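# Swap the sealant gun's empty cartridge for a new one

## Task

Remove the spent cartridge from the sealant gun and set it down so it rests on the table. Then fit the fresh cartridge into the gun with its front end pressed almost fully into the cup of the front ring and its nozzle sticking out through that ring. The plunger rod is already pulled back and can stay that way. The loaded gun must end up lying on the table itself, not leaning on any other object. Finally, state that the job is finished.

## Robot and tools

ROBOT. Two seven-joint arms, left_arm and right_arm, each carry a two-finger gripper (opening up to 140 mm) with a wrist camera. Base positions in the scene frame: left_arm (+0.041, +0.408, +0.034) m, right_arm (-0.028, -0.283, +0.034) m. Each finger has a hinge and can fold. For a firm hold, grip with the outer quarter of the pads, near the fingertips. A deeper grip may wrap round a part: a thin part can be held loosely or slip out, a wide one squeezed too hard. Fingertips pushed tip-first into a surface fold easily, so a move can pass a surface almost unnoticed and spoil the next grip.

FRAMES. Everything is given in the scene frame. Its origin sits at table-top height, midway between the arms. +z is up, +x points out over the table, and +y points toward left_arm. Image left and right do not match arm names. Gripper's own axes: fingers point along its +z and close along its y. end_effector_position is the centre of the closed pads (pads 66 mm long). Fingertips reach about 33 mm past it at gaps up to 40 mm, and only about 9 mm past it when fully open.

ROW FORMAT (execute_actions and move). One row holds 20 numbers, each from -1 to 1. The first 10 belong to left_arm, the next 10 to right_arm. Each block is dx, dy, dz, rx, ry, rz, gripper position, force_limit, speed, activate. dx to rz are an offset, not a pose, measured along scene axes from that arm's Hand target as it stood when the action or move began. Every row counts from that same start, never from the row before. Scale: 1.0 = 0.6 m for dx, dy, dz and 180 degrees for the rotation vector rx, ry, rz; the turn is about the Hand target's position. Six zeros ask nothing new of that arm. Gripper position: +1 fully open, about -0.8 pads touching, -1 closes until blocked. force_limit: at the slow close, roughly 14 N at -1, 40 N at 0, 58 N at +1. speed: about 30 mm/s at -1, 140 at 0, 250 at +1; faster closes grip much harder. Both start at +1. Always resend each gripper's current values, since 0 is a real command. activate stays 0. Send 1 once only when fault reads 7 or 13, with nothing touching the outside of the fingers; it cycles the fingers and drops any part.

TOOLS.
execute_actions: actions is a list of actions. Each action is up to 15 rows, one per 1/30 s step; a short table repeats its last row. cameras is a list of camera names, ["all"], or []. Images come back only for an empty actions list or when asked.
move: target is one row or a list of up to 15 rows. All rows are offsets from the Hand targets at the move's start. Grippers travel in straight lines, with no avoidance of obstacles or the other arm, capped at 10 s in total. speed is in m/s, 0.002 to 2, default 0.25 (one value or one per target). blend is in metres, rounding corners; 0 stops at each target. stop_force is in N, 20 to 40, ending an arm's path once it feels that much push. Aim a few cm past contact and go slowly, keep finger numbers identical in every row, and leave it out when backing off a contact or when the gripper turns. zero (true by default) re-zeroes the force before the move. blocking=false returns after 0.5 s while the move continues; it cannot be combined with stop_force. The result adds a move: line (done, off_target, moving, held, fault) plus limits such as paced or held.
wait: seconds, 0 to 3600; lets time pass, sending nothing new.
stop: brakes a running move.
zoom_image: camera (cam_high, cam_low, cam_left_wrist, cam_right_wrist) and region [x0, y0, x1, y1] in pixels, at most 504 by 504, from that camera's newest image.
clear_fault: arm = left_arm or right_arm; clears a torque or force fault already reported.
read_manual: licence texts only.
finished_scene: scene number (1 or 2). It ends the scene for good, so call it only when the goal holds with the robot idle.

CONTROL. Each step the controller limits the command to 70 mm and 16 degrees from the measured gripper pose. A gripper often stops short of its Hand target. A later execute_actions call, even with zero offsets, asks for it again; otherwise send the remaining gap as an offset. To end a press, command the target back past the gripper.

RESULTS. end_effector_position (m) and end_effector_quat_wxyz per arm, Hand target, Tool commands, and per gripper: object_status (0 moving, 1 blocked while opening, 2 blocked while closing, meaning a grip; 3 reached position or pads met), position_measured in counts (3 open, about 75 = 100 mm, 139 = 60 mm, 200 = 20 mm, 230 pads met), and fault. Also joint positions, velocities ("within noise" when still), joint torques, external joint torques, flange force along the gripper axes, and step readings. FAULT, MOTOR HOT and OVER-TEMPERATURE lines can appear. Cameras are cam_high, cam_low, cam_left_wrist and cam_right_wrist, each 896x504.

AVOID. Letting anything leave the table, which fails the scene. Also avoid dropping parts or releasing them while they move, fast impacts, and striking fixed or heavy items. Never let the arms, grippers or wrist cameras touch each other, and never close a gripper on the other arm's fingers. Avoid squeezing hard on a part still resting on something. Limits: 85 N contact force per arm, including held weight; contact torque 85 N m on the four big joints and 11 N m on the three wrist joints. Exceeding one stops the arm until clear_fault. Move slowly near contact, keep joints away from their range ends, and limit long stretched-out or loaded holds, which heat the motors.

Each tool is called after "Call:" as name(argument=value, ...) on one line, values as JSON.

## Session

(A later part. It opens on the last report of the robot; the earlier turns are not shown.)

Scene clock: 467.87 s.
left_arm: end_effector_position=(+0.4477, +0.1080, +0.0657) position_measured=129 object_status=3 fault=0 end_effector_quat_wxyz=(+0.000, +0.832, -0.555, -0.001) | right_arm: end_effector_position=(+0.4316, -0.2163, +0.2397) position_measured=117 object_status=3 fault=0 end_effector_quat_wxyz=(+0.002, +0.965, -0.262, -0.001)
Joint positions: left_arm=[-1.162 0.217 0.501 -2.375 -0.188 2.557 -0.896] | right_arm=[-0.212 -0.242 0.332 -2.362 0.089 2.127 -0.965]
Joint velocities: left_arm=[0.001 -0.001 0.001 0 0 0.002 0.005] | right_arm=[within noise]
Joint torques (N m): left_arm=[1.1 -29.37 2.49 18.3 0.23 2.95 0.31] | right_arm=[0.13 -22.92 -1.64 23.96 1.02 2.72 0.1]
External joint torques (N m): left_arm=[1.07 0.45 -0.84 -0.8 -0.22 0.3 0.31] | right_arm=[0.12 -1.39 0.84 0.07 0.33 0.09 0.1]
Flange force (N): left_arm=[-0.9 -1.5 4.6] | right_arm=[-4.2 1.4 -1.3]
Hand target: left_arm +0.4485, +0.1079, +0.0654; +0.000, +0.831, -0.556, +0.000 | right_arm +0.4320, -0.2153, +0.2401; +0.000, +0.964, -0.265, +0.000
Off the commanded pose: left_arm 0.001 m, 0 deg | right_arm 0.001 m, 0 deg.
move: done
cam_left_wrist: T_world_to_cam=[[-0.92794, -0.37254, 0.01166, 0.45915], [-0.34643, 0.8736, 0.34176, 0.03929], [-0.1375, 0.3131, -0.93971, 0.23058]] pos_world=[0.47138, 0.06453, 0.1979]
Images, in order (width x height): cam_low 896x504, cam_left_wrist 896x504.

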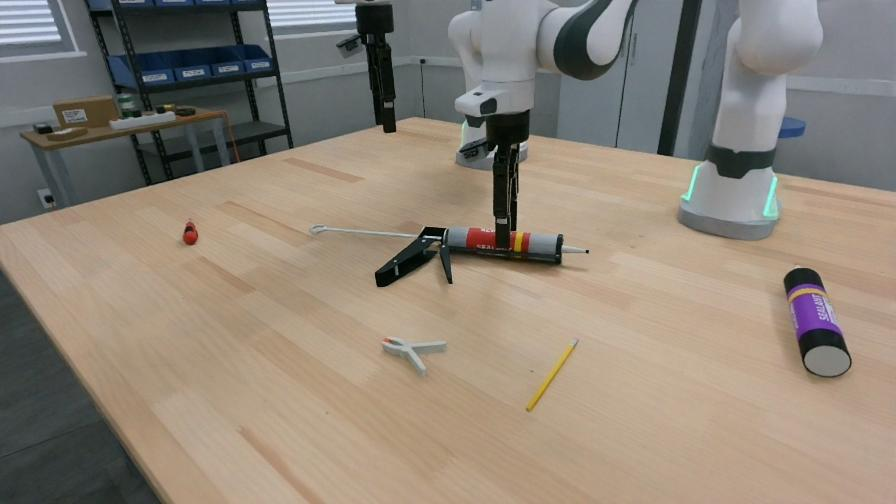

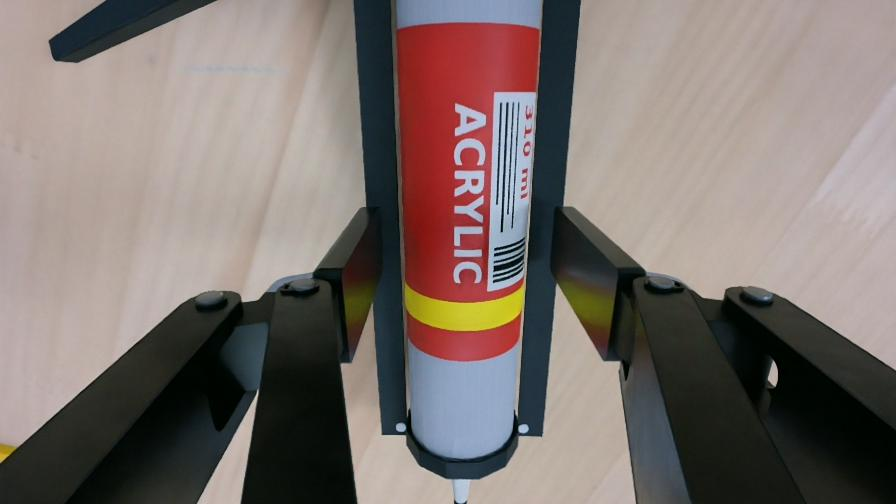

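Call:
move(target=[[0, 0, -0.0025, 0, 0, 0, 0.0, 0, -1, 0, 0, 0, 0, 0, 0, 0, 0.1, 0, 0, 0], [0, 0, -0.0025, 0, 0, 0, -1, -0.1, -1, 0, 0, 0, 0, 0, 0, 0, 0.1, 0, 0, 0]], speed=0.08, cameras=["cam_left_wrist", "cam_low"])

Call:
zoom_image(camera="cam_low", region=[430, 180, 600, 280])

Scene clock: 479.10 s.
left_arm: end_effector_position=(+0.4480, +0.1078, +0.0644) position_measured=162 object_status=2 fault=0 end_effector_quat_wxyz=(+0.000, +0.831, -0.556, +0.000) | right_arm: end_effector_position=(+0.4316, -0.2163, +0.2397) position_measured=117 object_status=3 fault=0 end_effector_quat_wxyz=(+0.002, +0.965, -0.262, -0.001)
Joint positions: left_arm=[-1.16 0.221 0.498 -2.375 -0.191 2.561 -0.892] | right_arm=[-0.212 -0.242 0.332 -2.362 0.089 2.127 -0.965]
Joint torques (N m): left_arm=[1.14 -28.69 2.53 17.93 0.25 2.93 0.28] | right_arm=[0.09 -22.91 -1.63 23.97 1.02 2.73 0.11]
External joint torques (N m): left_arm=[1.08 1.25 -0.86 -1.1 -0.18 0.28 0.28] | right_arm=[-0.07 -1.36 0.7 0.12 0.33 0.11 0.11]
Flange force (N): left_arm=[-0.1 -1.9 6.5] | right_arm=[-3.8 1.5 -1.3]
Hand target: left_arm +0.4485, +0.1079, +0.0639; +0.000, +0.831, -0.556, +0.000 | right_arm +0.4320, -0.2153, +0.2401; +0.000, +0.964, -0.265, +0.000
Off the commanded pose: left_arm 0.001 m, 0 deg | right_arm 0.001 m, 0 deg.
move: done
cam_left_wrist: T_world_to_cam=[[-0.92859, -0.37092, 0.0114, 0.45944], [-0.34512, 0.87448, 0.34085, 0.03941], [-0.1364, 0.31257, -0.94005, 0.2291]] pos_world=[0.47148, 0.06434, 0.1967]
Images, in order (width x height): cam_low 896x504, cam_left_wrist 896x504.

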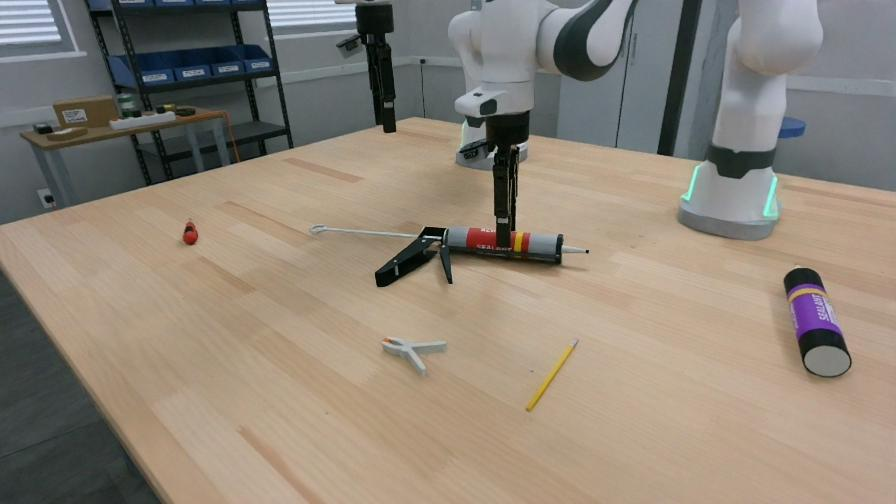

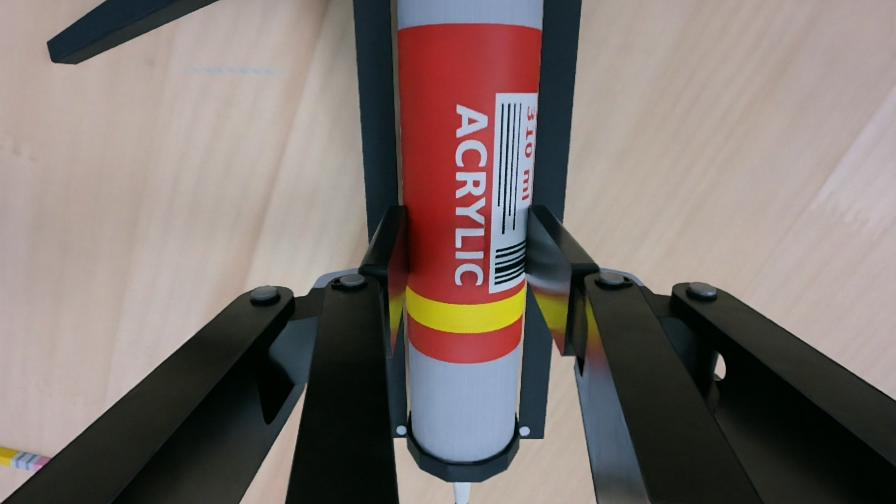

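Scaled by 2.965 from the camera's image (finer frame: 1280x720).

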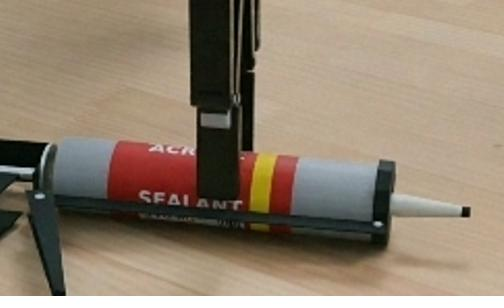

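Call:
move(target=[[0, 0, 0, 0, 0, 0, -0.1, 0, 0, 0, 0, 0, 0, 0, 0, 0, 0.1, 0, 0, 0], [0, 0, -0.0065, 0, 0, 0, -0.1, 0, 0, 0, 0, 0, 0, 0, 0, 0, 0.1, 0, 0, 0], [0, 0, -0.0065, 0, 0, 0, -1, -0.1, -1, 0, 0, 0, 0, 0, 0, 0, 0.1, 0, 0, 0]], speed=0.05, cameras=["cam_left_wrist", "cam_low"])

Call:
zoom_image(camera="cam_low", region=[430, 180, 600, 280])

Scene clock: 491.67 s.
left_arm: end_effector_position=(+0.4480, +0.1077, +0.0606) position_measured=159 object_status=0 fault=0 end_effector_quat_wxyz=(+0.000, +0.831, -0.556, +0.000) | right_arm: end_effector_position=(+0.4316, -0.2163, +0.2397) position_measured=117 object_status=3 fault=0 end_effector_quat_wxyz=(+0.002, +0.965, -0.262, -0.001)
Joint positions: left_arm=[-1.155 0.23 0.492 -2.375 -0.2 2.569 -0.886] | right_arm=[-0.212 -0.242 0.332 -2.362 0.089 2.127 -0.965]
Joint torques (N m): left_arm=[1.16 -28.98 2.55 17.68 0.26 2.95 0.3] | right_arm=[0.1 -22.89 -1.61 23.98 0.99 2.73 0.09]
External joint torques (N m): left_arm=[1.13 1.21 -0.93 -1.22 -0.17 0.29 0.3] | right_arm=[0.18 -1.38 0.97 0.11 0.31 0.1 0.09]
Flange force (N): left_arm=[-0.6 -1.8 6.6] | right_arm=[-4.2 1.1 -1.3]
Hand target: left_arm +0.4485, +0.1079, +0.0600; +0.000, +0.831, -0.556, +0.000 | right_arm +0.4320, -0.2153, +0.2401; +0.000, +0.964, -0.265, +0.000
Off the commanded pose: left_arm 0.001 m, 0 deg | right_arm 0.001 m, 0 deg.
move: done
cam_left_wrist: T_world_to_cam=[[-0.92854, -0.37107, 0.01128, 0.45954], [-0.34531, 0.87445, 0.34074, 0.04094], [-0.1363, 0.31249, -0.94009, 0.22554]] pos_world=[0.47158, 0.06424, 0.1929]
Images, in order (width x height): cam_low 896x504, cam_left_wrist 896x504.

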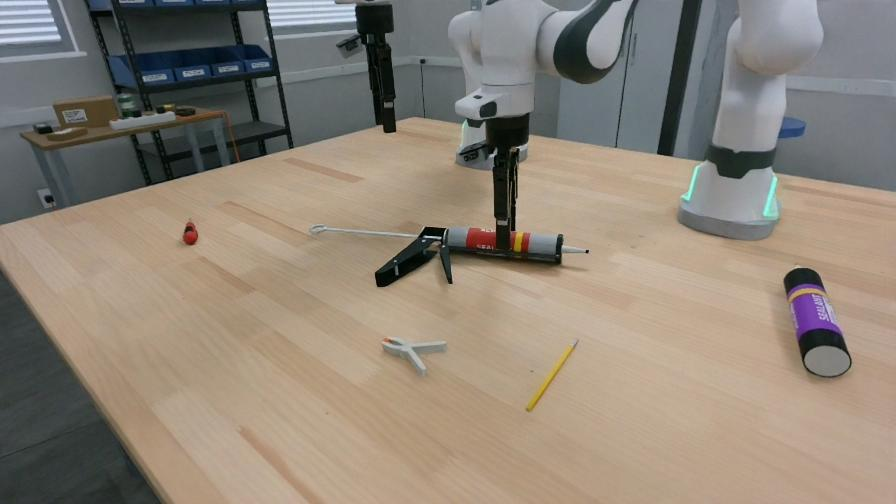

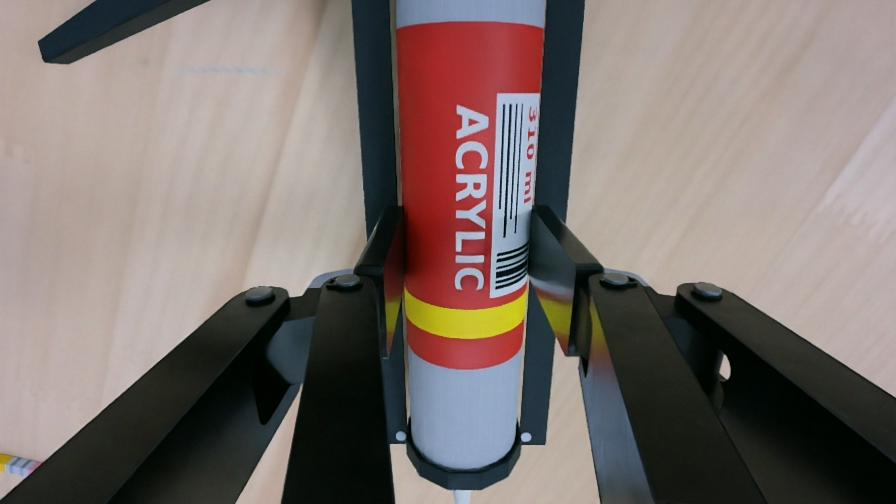

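Scaled by 2.965 from the camera's image (finer frame: 1280x720).

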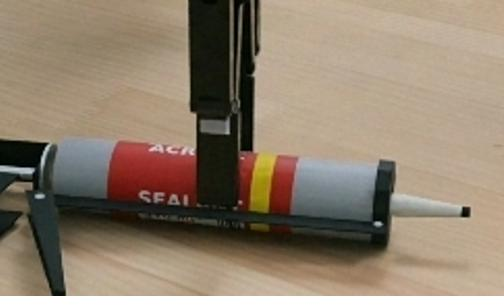

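Call:
move(target=[0.0051, -0.0123, 0, 0, 0, 0, -1, -0.1, -1, 0, 0, 0, 0, 0, 0, 0, 0.1, 0, 0, 0], speed=0.04, cameras=["cam_left_wrist", "cam_low"])

Call:
zoom_image(camera="cam_low", region=[430, 180, 600, 280])

Scene clock: 499.77 s.
left_arm: end_effector_position=(+0.4514, +0.1010, +0.0600) position_measured=159 object_status=2 fault=0 end_effector_quat_wxyz=(-0.001, +0.831, -0.556, +0.001) | right_arm: end_effector_position=(+0.4316, -0.2163, +0.2397) position_measured=117 object_status=3 fault=0 end_effector_quat_wxyz=(+0.002, +0.965, -0.262, -0.001)
Joint positions: left_arm=[-1.154 0.247 0.484 -2.354 -0.208 2.565 -0.886] | right_arm=[-0.212 -0.242 0.332 -2.362 0.089 2.127 -0.965]
Joint velocities: left_arm=[-0.001 0.001 0 0.003 -0.003 -0.004 0] | right_arm=[within noise]
Joint torques (N m): left_arm=[1 -30.62 2.77 18.64 0.15 2.76 0.19] | right_arm=[0.11 -22.85 -1.62 23.91 0.99 2.73 0.12]
External joint torques (N m): left_arm=[1.04 0.28 -0.87 -0.35 -0.29 0.1 0.19] | right_arm=[0.12 -1.34 0.88 0.03 0.31 0.1 0.12]
Flange force (N): left_arm=[0.4 -2.0 3.7] | right_arm=[-4.2 1.2 -1.1]
Hand target: left_arm +0.4516, +0.1005, +0.0600; +0.000, +0.831, -0.556, +0.000 | right_arm +0.4320, -0.2153, +0.2401; +0.000, +0.964, -0.265, +0.000
Off the commanded pose: left_arm 0.000 m, 0 deg | right_arm 0.001 m, 0 deg.
move: done
cam_left_wrist: T_world_to_cam=[[-0.92942, -0.3689, 0.00928, 0.46041], [-0.34403, 0.8753, 0.33985, 0.0476], [-0.1335, 0.31267, -0.94044, 0.22621]] pos_world=[0.47449, 0.05745, 0.19229]
Images, in order (width x height): cam_low 896x504, cam_left_wrist 896x504.

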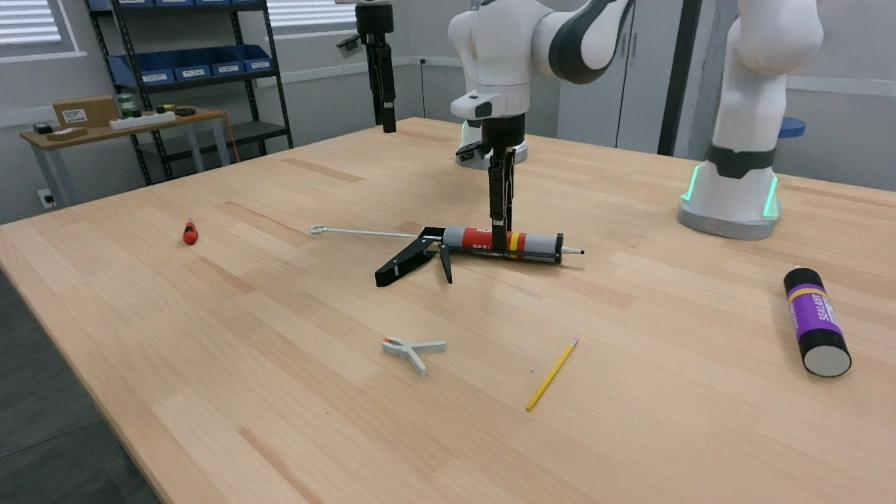

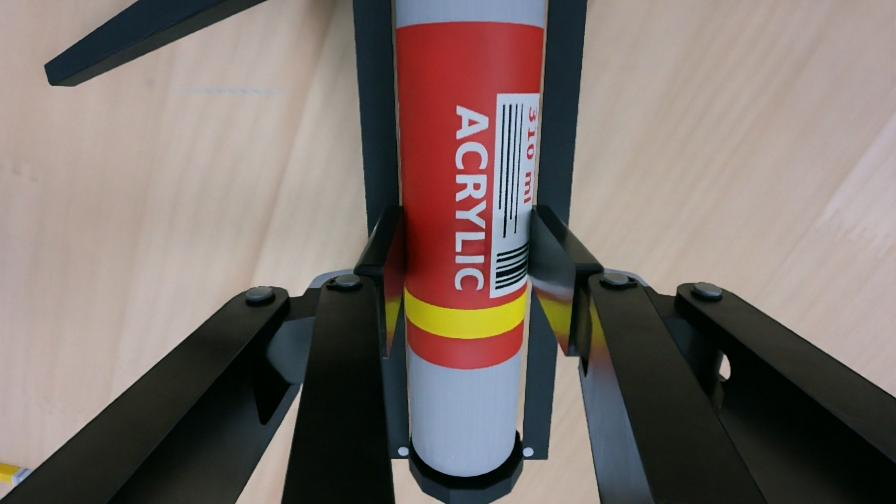

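Scaled by 2.965 from the camera's image (finer frame: 1280x720).

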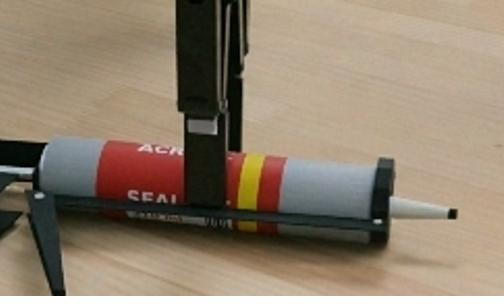

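Call:
move(target=[[-0.0019, 0.0046, 0.0188, -0.0308, -0.0128, 0, -1, -0.1, -1, 0, 0, 0, 0, 0, 0, 0, 0.1, 0, 0, 0], [-0.0045, 0.0109, 0.0415, -0.0667, -0.0276, 0, -1, -0.1, -1, 0, 0, 0, 0, 0, 0, 0, 0.1, 0, 0, 0]], speed=0.06, blend=0.004, cameras=["cam_left_wrist", "cam_low"])

Call:
zoom_image(camera="cam_low", region=[400, 160, 620, 290])

Scene clock: 554.70 s.
left_arm: end_effector_position=(+0.4474, +0.1070, +0.0837) position_measured=159 object_status=2 fault=0 end_effector_quat_wxyz=(+0.063, +0.827, -0.551, +0.091) | right_arm: end_effector_position=(+0.4316, -0.2163, +0.2397) position_measured=117 object_status=3 fault=0 end_effector_quat_wxyz=(+0.002, +0.965, -0.262, -0.001)
Joint positions: left_arm=[-1.046 0.078 0.405 -2.554 -0.435 2.785 -0.631] | right_arm=[-0.212 -0.242 0.332 -2.362 0.089 2.127 -0.965]
Joint velocities: left_arm=[0 0 -0.002 -0.001 0 0.001 0.005] | right_arm=[within noise]
Joint torques (N m): left_arm=[1.22 -26.76 0.4 17.57 0.49 3.43 0.4] | right_arm=[0.14 -22.91 -1.64 23.96 1.01 2.72 0.11]
External joint torques (N m): left_arm=[1.23 -0.81 -0.54 -0.79 -0.16 0.53 0.39] | right_arm=[0.21 -1.46 0.93 0.09 0.32 0.09 0.11]
Flange force (N): left_arm=[-5.0 0.7 1.0] | right_arm=[-4.5 1.3 -1.4]
Hand target: left_arm +0.4489, +0.1070, +0.0849; +0.063, +0.826, -0.552, +0.094 | right_arm +0.4320, -0.2153, +0.2401; +0.000, +0.964, -0.265, +0.000
Off the commanded pose: left_arm 0.002 m, 0 deg | right_arm 0.001 m, 0 deg.
move: done
cam_left_wrist: T_world_to_cam=[[-0.92865, -0.37078, 0.01126, 0.45841], [-0.36662, 0.92203, 0.12431, 0.05594], [-0.05647, 0.11132, -0.99218, 0.23762]] pos_world=[0.45963, 0.09194, 0.22364]
Images, in order (width x height): cam_low 896x504, cam_left_wrist 896x504.

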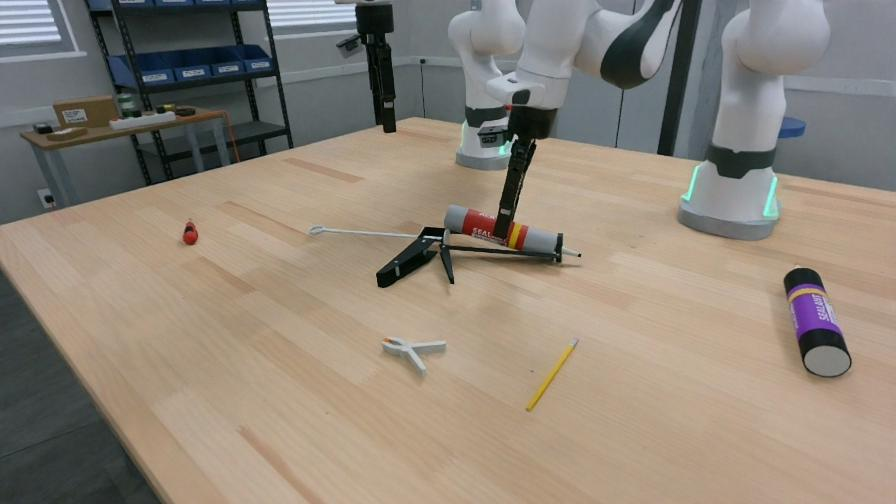

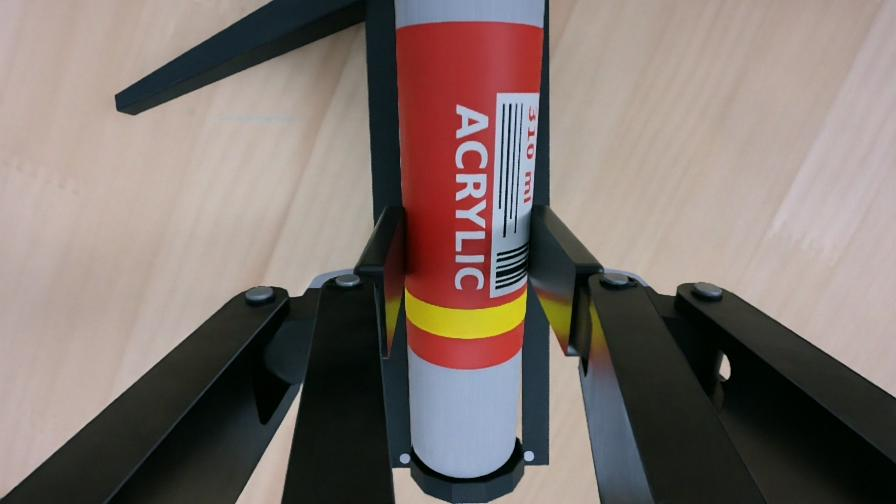

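Scaled by 2.291 from the camera's image (finer frame: 1280x720).

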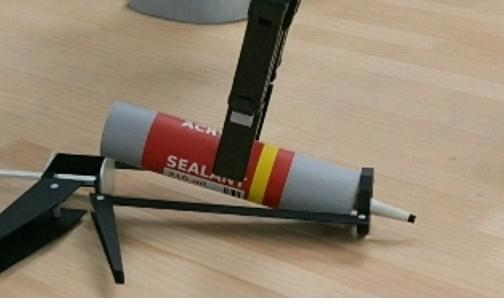

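Call:
move(target=[[-0.0001, 0.0003, 0.0133, -0.0154, -0.0064, 0, -1, -0.1, -1, 0, 0, 0, 0, 0, 0, 0, 0.1, 0, 0, 0], [0.0281, -0.0678, 0.0343, -0.0154, -0.0064, 0, -1, -0.1, -1, 0, 0, 0, 0, 0, 0, 0, 0.1, 0, 0, 0]], speed=0.08, blend=0.003, cameras=["cam_left_wrist", "cam_low"])

Call:
zoom_image(camera="cam_low", region=[400, 160, 620, 290])

Scene clock: 569.20 s.
left_arm: end_effector_position=(+0.4660, +0.0670, +0.1054) position_measured=159 object_status=2 fault=0 end_effector_quat_wxyz=(+0.078, +0.823, -0.551, +0.117) | right_arm: end_effector_position=(+0.4316, -0.2163, +0.2397) position_measured=117 object_status=3 fault=0 end_effector_quat_wxyz=(+0.002, +0.965, -0.262, -0.001)
Joint positions: left_arm=[-1.054 0.1 0.379 -2.472 -0.497 2.773 -0.613] | right_arm=[-0.212 -0.242 0.332 -2.362 0.089 2.127 -0.965]
Joint velocities: left_arm=[-0.001 0.002 0.002 0 0.001 -0.001 -0.007] | right_arm=[within noise]
Joint torques (N m): left_arm=[0.02 -27.72 1.25 19.43 1.18 3.01 -0.13] | right_arm=[0.1 -22.91 -1.66 23.97 1.01 2.73 0.08]
External joint torques (N m): left_arm=[-0.01 0.17 0.02 0.13 0.44 0.06 -0.14] | right_arm=[0.03 -1.46 0.75 0.09 0.32 0.1 0.08]
Flange force (N): left_arm=[1.1 0.5 -1.8] | right_arm=[-4.2 1.6 -1.4]
Hand target: left_arm +0.4657, +0.0664, +0.1055; +0.078, +0.823, -0.550, +0.116 | right_arm +0.4320, -0.2153, +0.2401; +0.000, +0.964, -0.265, +0.000
Off the commanded pose: left_arm 0.001 m, 0 deg | right_arm 0.001 m, 0 deg.
move: done
cam_left_wrist: T_world_to_cam=[[-0.93039, -0.36651, 0.00634, 0.46166], [-0.36536, 0.92858, 0.06516, 0.10223], [-0.02977, 0.05831, -0.99786, 0.25633]] pos_world=[0.47451, 0.05933, 0.24619]
Images, in order (width x height): cam_low 896x504, cam_left_wrist 896x504.

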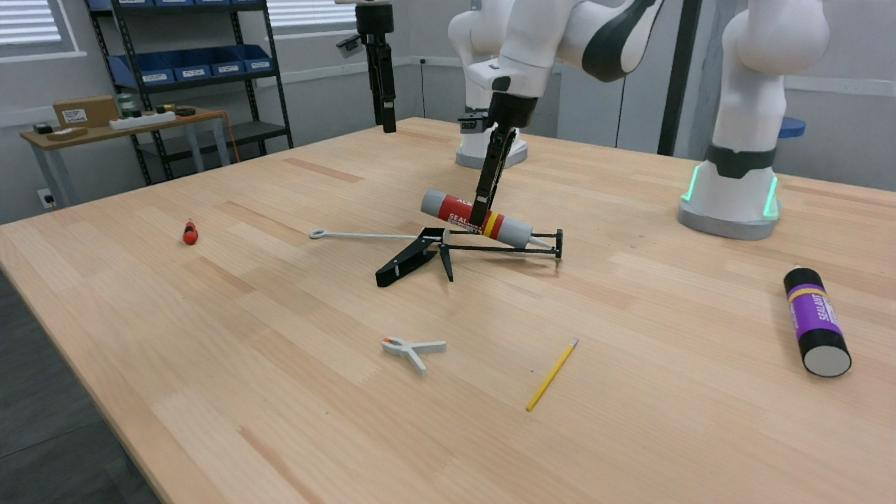

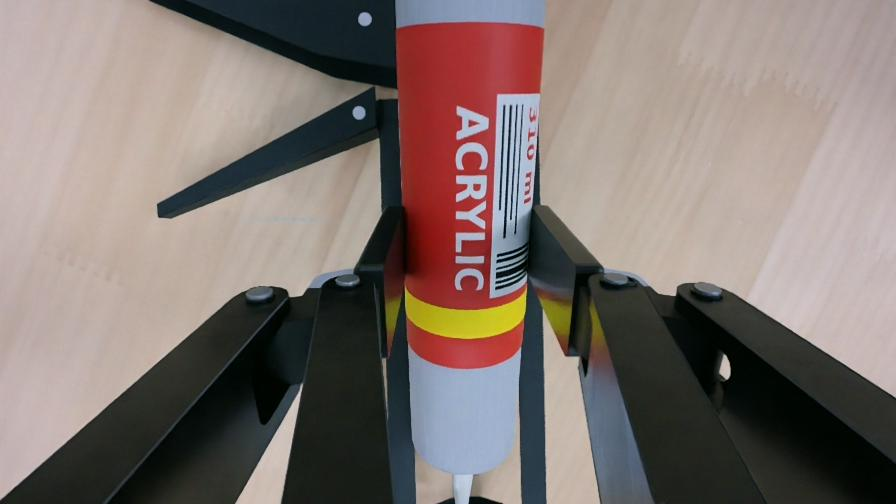

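Scaled by 2.291 from the camera's image (finer frame: 1280x720).

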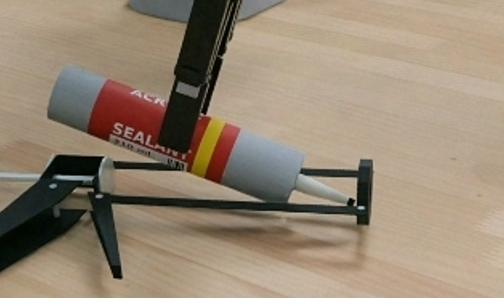

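Call:
move(target=[[0, 0, 0.14, 0, 0, 0, -1, -0.1, -1, 0, 0, 0, 0, 0, 0, 0, 0.1, 0, 0, 0], [-0.3095, -0.0107, 0.0908, 0.0821, 0.034, 0, -1, -0.1, -1, 0, 0, 0, 0, 0, 0, 0, 0.1, 0, 0, 0], [-0.3095, -0.0107, -0.0692, 0.0821, 0.034, 0, -1, -0.1, -1, 0, 0, 0, 0, 0, 0, 0, 0.1, 0, 0, 0]], speed=[0.25, 0.35, 0.2], blend=[0.03, 0.02, 0], cameras=["cam_left_wrist", "cam_low"])

Call:
zoom_image(camera="cam_low", region=[300, 140, 600, 290])

Scene clock: 592.43 s.
left_arm: end_effector_position=(+0.2795, +0.0615, +0.0637) position_measured=159 object_status=2 fault=0 end_effector_quat_wxyz=(+0.001, +0.831, -0.556, -0.002) | right_arm: end_effector_position=(+0.4316, -0.2163, +0.2397) position_measured=117 object_status=3 fault=0 end_effector_quat_wxyz=(+0.002, +0.965, -0.262, -0.001)
Joint positions: left_arm=[-1.055 -0.003 0.077 -2.659 -0.004 2.653 -1.353] | right_arm=[-0.212 -0.242 0.332 -2.362 0.089 2.127 -0.965]
Joint velocities: left_arm=[-0.001 -0.001 0.002 0 0 0.001 -0.008] | right_arm=[within noise]
Joint torques (N m): left_arm=[0.58 -25.18 -0.69 17.84 0.84 3 -0.05] | right_arm=[0.1 -22.88 -1.68 23.97 1.01 2.74 0.12]
External joint torques (N m): left_arm=[0.61 0.27 -0.65 -0.03 0.44 0.37 -0.05] | right_arm=[0.12 -1.31 0.84 0.04 0.32 0.1 0.12]
Flange force (N): left_arm=[0.1 0.1 1.7] | right_arm=[-4.1 1.2 -1.1]
Hand target: left_arm +0.2800, +0.0599, +0.0640; +0.000, +0.831, -0.556, +0.000 | right_arm +0.4320, -0.2153, +0.2401; +0.000, +0.964, -0.265, +0.000
Off the commanded pose: left_arm 0.002 m, 0 deg | right_arm 0.001 m, 0 deg.
move: done
cam_left_wrist: T_world_to_cam=[[-0.92922, -0.36925, 0.01404, 0.28579], [-0.34254, 0.87501, 0.3421, 0.02123], [-0.1386, 0.31307, -0.93956, 0.22041]] pos_world=[0.30338, 0.01795, 0.19581]
Images, in order (width x height): cam_low 896x504, cam_left_wrist 896x504.

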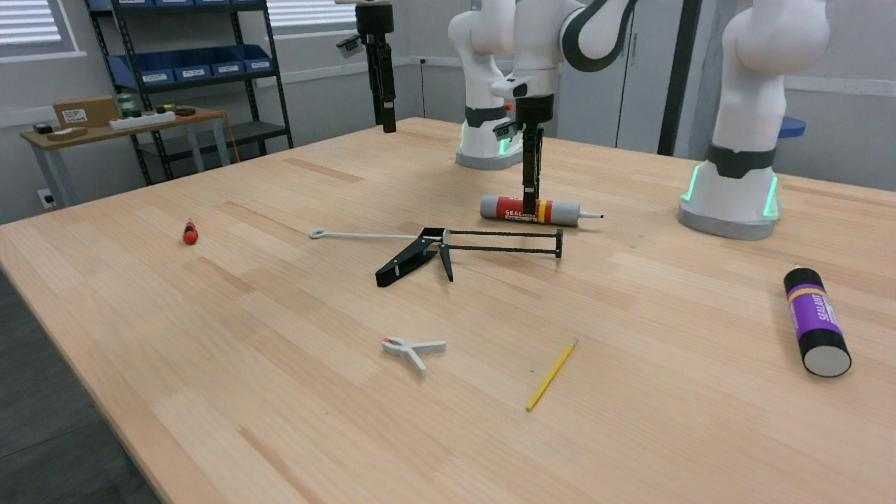

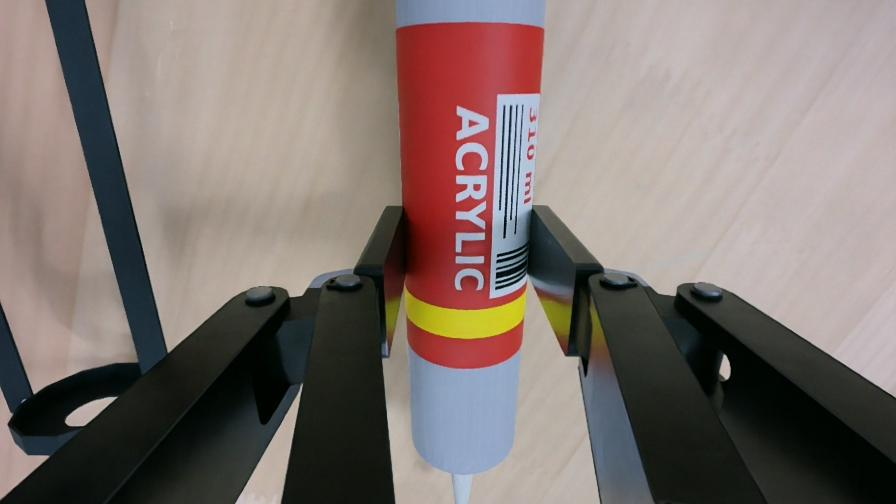

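Scaled by 1.680 from the camera's image (finer frame: 1280x720).

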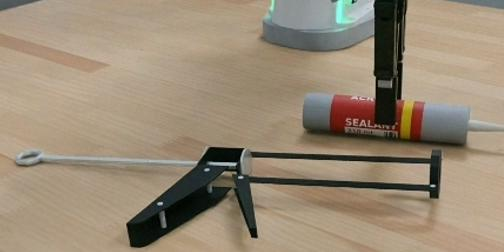

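Call:
move(target=[0, 0, -0.01, 0, 0, 0, -1, -0.1, -1, 0, 0, 0, 0, 0, 0, 0, 0.1, 0, 0, 0], speed=0.03)

Scene clock: 599.43 s.
left_arm: end_effector_position=(+0.2813, +0.0591, +0.0604) position_measured=159 object_status=2 fault=0 end_effector_quat_wxyz=(+0.001, +0.831, -0.556, +0.002) | right_arm: end_effector_position=(+0.4316, -0.2163, +0.2397) position_measured=117 object_status=3 fault=0 end_effector_quat_wxyz=(+0.002, +0.965, -0.262, -0.001)
Joint positions: left_arm=[-1.055 0.01 0.076 -2.657 -0.004 2.672 -1.355] | right_arm=[-0.212 -0.242 0.332 -2.362 0.089 2.127 -0.965]
Joint velocities: left_arm=[-0.002 0.001 0.001 0.001 0 0.004 -0.002] | right_arm=[within noise]
Joint torques (N m): left_arm=[0.5 -22.94 -0.65 16.19 0.51 2.83 -0.06] | right_arm=[0.11 -22.91 -1.62 23.92 1 2.73 0.09]
External joint torques (N m): left_arm=[0.51 2.88 -0.66 -1.62 0.12 0.16 -0.06] | right_arm=[0.11 -1.42 0.87 0.05 0.32 0.1 0.09]
Flange force (N): left_arm=[1.5 0.0 9.0] | right_arm=[-4.3 1.5 -1.3]
Hand target: left_arm +0.2800, +0.0599, +0.0580; +0.000, +0.831, -0.556, +0.000 | right_arm +0.4320, -0.2153, +0.2401; +0.000, +0.964, -0.265, +0.000
Off the commanded pose: left_arm 0.003 m, 0 deg | right_arm 0.001 m, 0 deg.
move: done

Call:
move(target=[[0, 0, 0.0037, 0, 0, 0, -1, -0.1, -1, 0, 0, 0, 0, 0, 0, 0, 0.1, 0, 0, 0], [0, 0, 0.0037, 0, 0, 0, 0.1, -0.1, -1, 0, 0, 0, 0, 0, 0, 0, 0.1, 0, 0, 0], [0, 0, 0.16, 0, 0, 0, 0.1, -0.1, -1, 0, 0, 0, 0, 0, 0, 0, 0.1, 0, 0, 0]], speed=[0.03, 0.1, 0.2], cameras=["cam_left_wrist", "cam_high"])

Scene clock: 611.90 s.
left_arm: end_effector_position=(+0.2797, +0.0588, +0.1536) position_measured=117 object_status=3 fault=0 end_effector_quat_wxyz=(+0.002, +0.830, -0.557, +0.001) | right_arm: end_effector_position=(+0.4316, -0.2163, +0.2397) position_measured=117 object_status=3 fault=0 end_effector_quat_wxyz=(+0.002, +0.965, -0.262, -0.001)
Joint positions: left_arm=[-1.052 -0.225 0.073 -2.607 0.02 2.385 -1.373] | right_arm=[-0.212 -0.242 0.332 -2.362 0.089 2.127 -0.965]
Joint velocities: left_arm=[0.001 0.001 -0.001 0.001 -0.001 -0.004 -0.002] | right_arm=[within noise]
Joint torques (N m): left_arm=[1.01 -21.97 -1.26 21.05 1.04 2.56 -0.04] | right_arm=[0.09 -22.87 -1.66 23.98 1.01 2.73 0.12]
External joint torques (N m): left_arm=[0.96 -0.45 -0.68 -0.68 0.45 -0.09 -0.04] | right_arm=[0.05 -1.36 0.8 0.11 0.32 0.11 0.12]
Flange force (N): left_arm=[-3.7 0.6 -0.7] | right_arm=[-4.0 1.3 -1.3]
Hand target: left_arm +0.2800, +0.0599, +0.1540; +0.000, +0.831, -0.556, +0.000 | right_arm +0.4320, -0.2153, +0.2401; +0.000, +0.964, -0.265, +0.000
Off the commanded pose: left_arm 0.001 m, 0 deg | right_arm 0.001 m, 0 deg.
move: done
cam_left_wrist: T_world_to_cam=[[-0.9299, -0.36757, 0.01327, 0.28388], [-0.3419, 0.87713, 0.33727, -0.00677], [-0.13561, 0.30909, -0.94131, 0.3055]] pos_world=[0.30309, 0.01585, 0.28609]
Images, in order (width x height): cam_high 896x504, cam_left_wrist 896x504.

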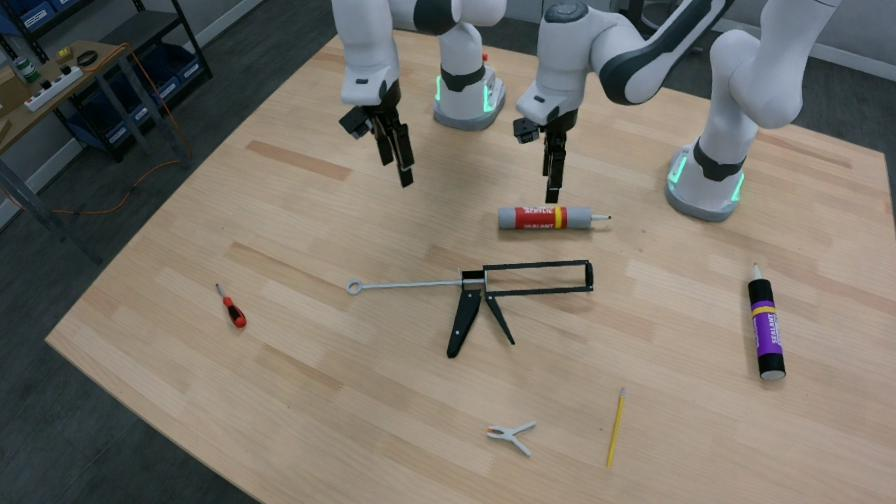

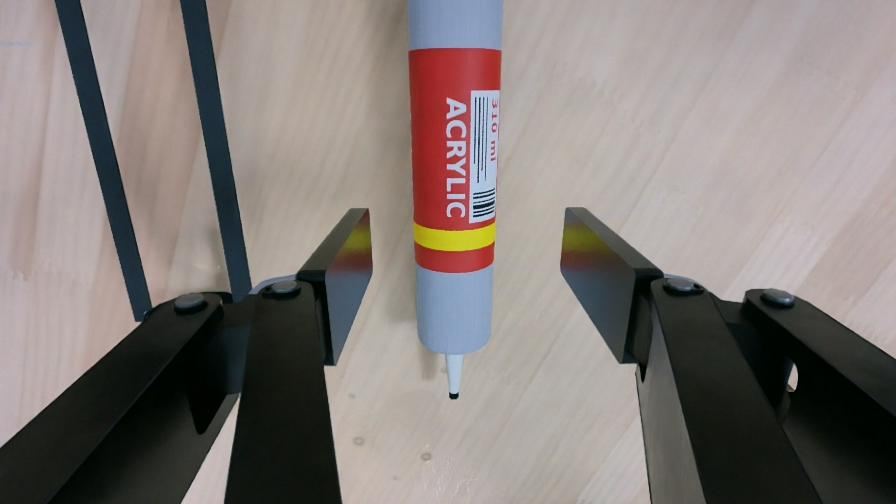

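Call:
move(target=[0.2, 0.8717, 0.01, 0, 0, 0.4139, 0.1, -0.1, -1, 0, 0, 0, 0, 0, 0, 0, 0.1, 0, 0, 0], speed=0.5, cameras=["cam_left_wrist", "cam_low"])

Scene clock: 625.87 s.
left_arm: end_effector_position=(+0.3985, +0.5832, +0.1598) position_measured=117 object_status=3 fault=0 end_effector_quat_wxyz=(-0.001, +0.998, +0.063, -0.001) | right_arm: end_effector_position=(+0.4316, -0.2163, +0.2397) position_measured=117 object_status=3 fault=0 end_effector_quat_wxyz=(+0.002, +0.965, -0.262, -0.001)
Joint positions: left_arm=[-0.139 -0.369 0.599 -2.663 0.287 2.332 -1.458] | right_arm=[-0.212 -0.242 0.332 -2.362 0.089 2.127 -0.965]
Joint velocities: left_arm=[-0.003 0.001 0.002 0.001 0.001 0.003 0.005] | right_arm=[within noise]
Joint torques (N m): left_arm=[-0.1 -12.06 -5.37 21.29 0.42 2.96 0.32] | right_arm=[0.07 -22.85 -1.66 23.92 1.01 2.73 0.1]
External joint torques (N m): left_arm=[-0.15 1.14 -0.09 -0.4 -0.2 0.32 0.32] | right_arm=[0.08 -1.32 0.85 0.04 0.32 0.1 0.1]
Flange force (N): left_arm=[3.8 -1.0 4.3] | right_arm=[-4.1 1.3 -1.1]
Hand target: left_arm +0.4000, +0.5830, +0.1600; +0.000, +0.998, +0.061, +0.000 | right_arm +0.4320, -0.2153, +0.2401; +0.000, +0.964, -0.265, +0.000
Off the commanded pose: left_arm 0.002 m, 0 deg | right_arm 0.001 m, 0 deg.
move: done
cam_left_wrist: T_world_to_cam=[[0.11309, -0.99354, 0.00978, 0.53707], [-0.93399, -0.10295, 0.34214, 0.37864], [-0.33892, -0.04782, -0.9396, 0.45423]] pos_world=[0.44686, 0.59431, 0.292]
Images, in order (width x height): cam_low 896x504, cam_left_wrist 896x504.

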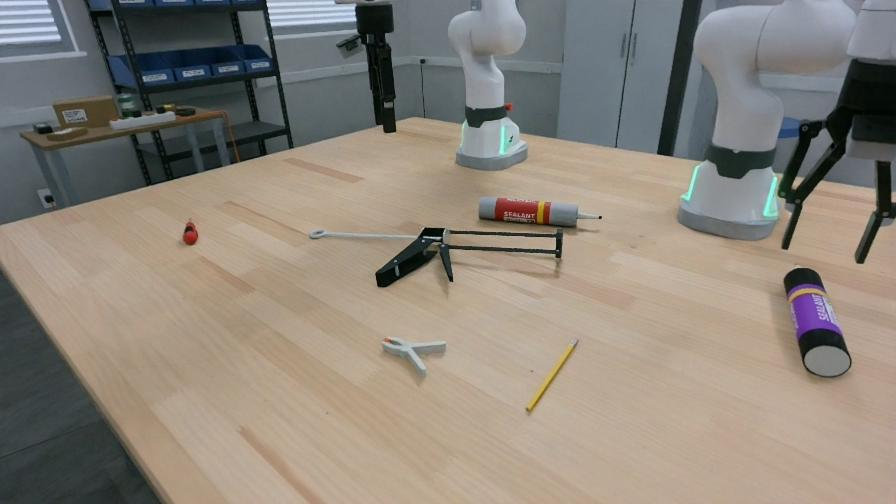

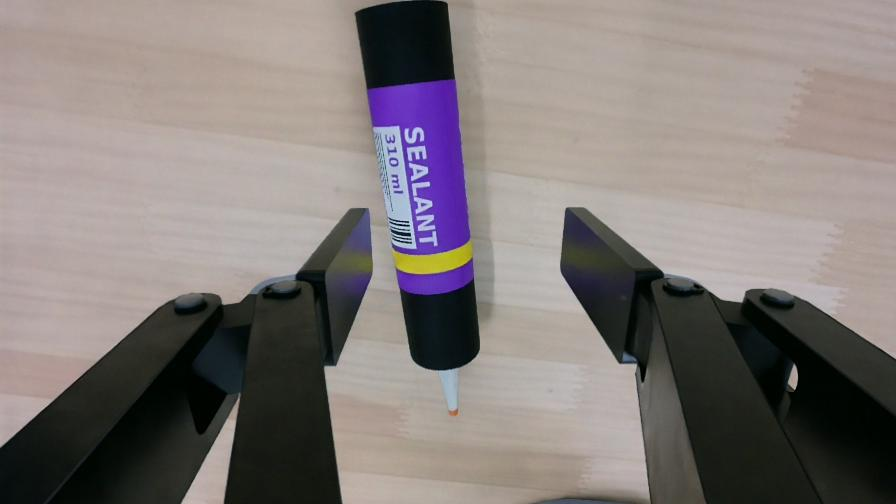

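Call:
move(target=[-0.0352, 0.029, -0.12, 0, 0, 0.0311, 0.1, -0.1, -1, 0, 0, 0, 0, 0, 0, 0, 0.1, 0, 0, 0], speed=0.25, cameras=["cam_left_wrist"])

Scene clock: 660.27 s.
left_arm: end_effector_position=(+0.3775, +0.6002, +0.0879) position_measured=117 object_status=3 fault=0 end_effector_quat_wxyz=(+0.000, +0.994, +0.111, -0.001) | right_arm: end_effector_position=(+0.4316, -0.2163, +0.2397) position_measured=117 object_status=3 fault=0 end_effector_quat_wxyz=(+0.002, +0.965, -0.262, -0.001)
Joint positions: left_arm=[-0.146 -0.202 0.697 -2.752 0.247 2.58 -1.452] | right_arm=[-0.212 -0.242 0.332 -2.362 0.089 2.127 -0.965]
Joint velocities: left_arm=[0 0.001 0.002 -0.001 0 0.003 0.003] | right_arm=[within noise]
Joint torques (N m): left_arm=[0.15 -13.5 -3.02 18.49 0.25 2.97 0.27] | right_arm=[0.12 -22.87 -1.64 23.95 1.01 2.73 0.12]
External joint torques (N m): left_arm=[0.17 1.1 0.17 -0.33 -0.21 0.33 0.27] | right_arm=[0.18 -1.38 0.92 0.06 0.32 0.1 0.12]
Flange force (N): left_arm=[3.6 -1.7 6.3] | right_arm=[-4.3 1.2 -1.2]
Hand target: left_arm +0.3789, +0.6004, +0.0880; +0.000, +0.994, +0.109, +0.000 | right_arm +0.4320, -0.2153, +0.2401; +0.000, +0.964, -0.265, +0.000
Off the commanded pose: left_arm 0.001 m, 0 deg | right_arm 0.001 m, 0 deg.
move: done
cam_left_wrist: T_world_to_cam=[[0.20803, -0.97806, 0.01079, 0.51173], [-0.91985, -0.19187, 0.34214, 0.43341], [-0.33257, -0.0811, -0.93959, 0.39795]] pos_world=[0.42456, 0.61594, 0.2201]

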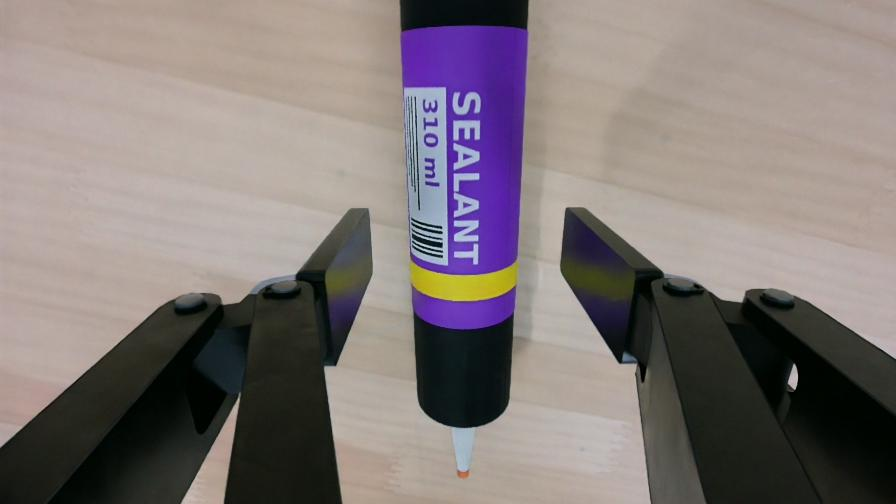

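Call:
move(target=[[0, 0, -0.0492, 0, 0, 0, 0.1, -0.1, -1, 0, 0, 0, 0, 0, 0, 0, 0.1, 0, 0, 0], [0, 0, -0.0492, 0, 0, 0, -1, 0, -1, 0, 0, 0, 0, 0, 0, 0, 0.1, 0, 0, 0]], speed=0.12, cameras=["cam_left_wrist", "cam_low"])

Scene clock: 676.13 s.
left_arm: end_effector_position=(+0.3782, +0.6003, +0.0586) position_measured=160 object_status=0 fault=0 end_effector_quat_wxyz=(+0.000, +0.994, +0.111, +0.000) | right_arm: end_effector_position=(+0.4316, -0.2163, +0.2397) position_measured=117 object_status=3 fault=0 end_effector_quat_wxyz=(+0.002, +0.965, -0.262, -0.001)
Joint positions: left_arm=[-0.201 -0.09 0.736 -2.762 0.139 2.691 -1.373] | right_arm=[-0.212 -0.242 0.332 -2.362 0.089 2.127 -0.965]
Joint torques (N m): left_arm=[0.27 -14.49 -1.6 16.49 0.18 2.95 0.28] | right_arm=[0.12 -22.92 -1.63 23.96 1.01 2.74 0.11]
External joint torques (N m): left_arm=[0.24 1.41 -0.15 -0.85 -0.19 0.29 0.28] | right_arm=[0.22 -1.49 0.97 0.11 0.33 0.12 0.11]
Flange force (N): left_arm=[3.0 -1.4 8.7] | right_arm=[-4.5 1.2 -1.4]
Hand target: left_arm +0.3789, +0.6004, +0.0584; +0.000, +0.994, +0.109, +0.000 | right_arm +0.4320, -0.2153, +0.2401; +0.000, +0.964, -0.265, +0.000
Off the commanded pose: left_arm 0.001 m, 0 deg | right_arm 0.001 m, 0 deg.
move: done
cam_left_wrist: T_world_to_cam=[[0.20732, -0.97821, 0.01121, 0.51235], [-0.92044, -0.19117, 0.34095, 0.44393], [-0.33138, -0.08101, -0.94002, 0.3702]] pos_world=[0.42506, 0.61604, 0.1909]
Images, in order (width x height): cam_low 896x504, cam_left_wrist 896x504.

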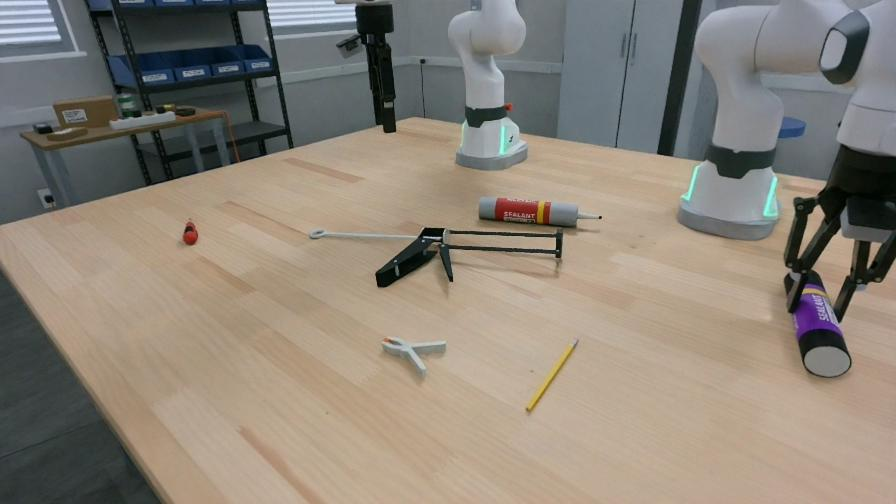

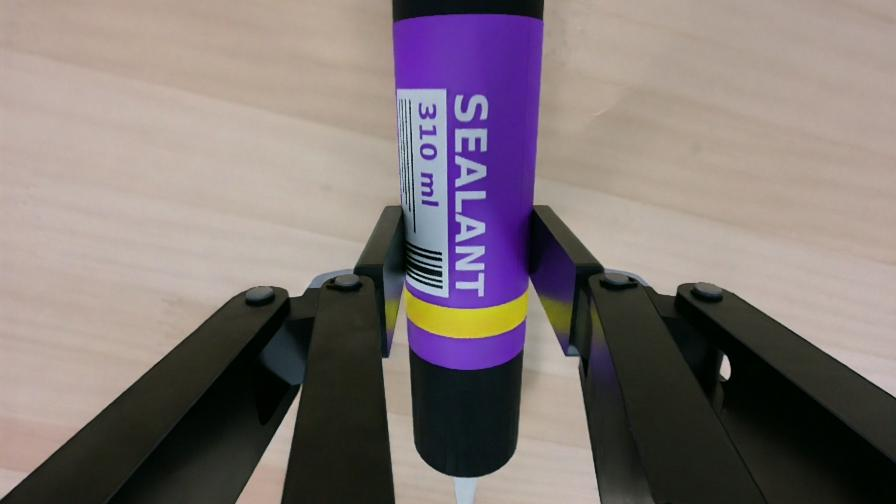

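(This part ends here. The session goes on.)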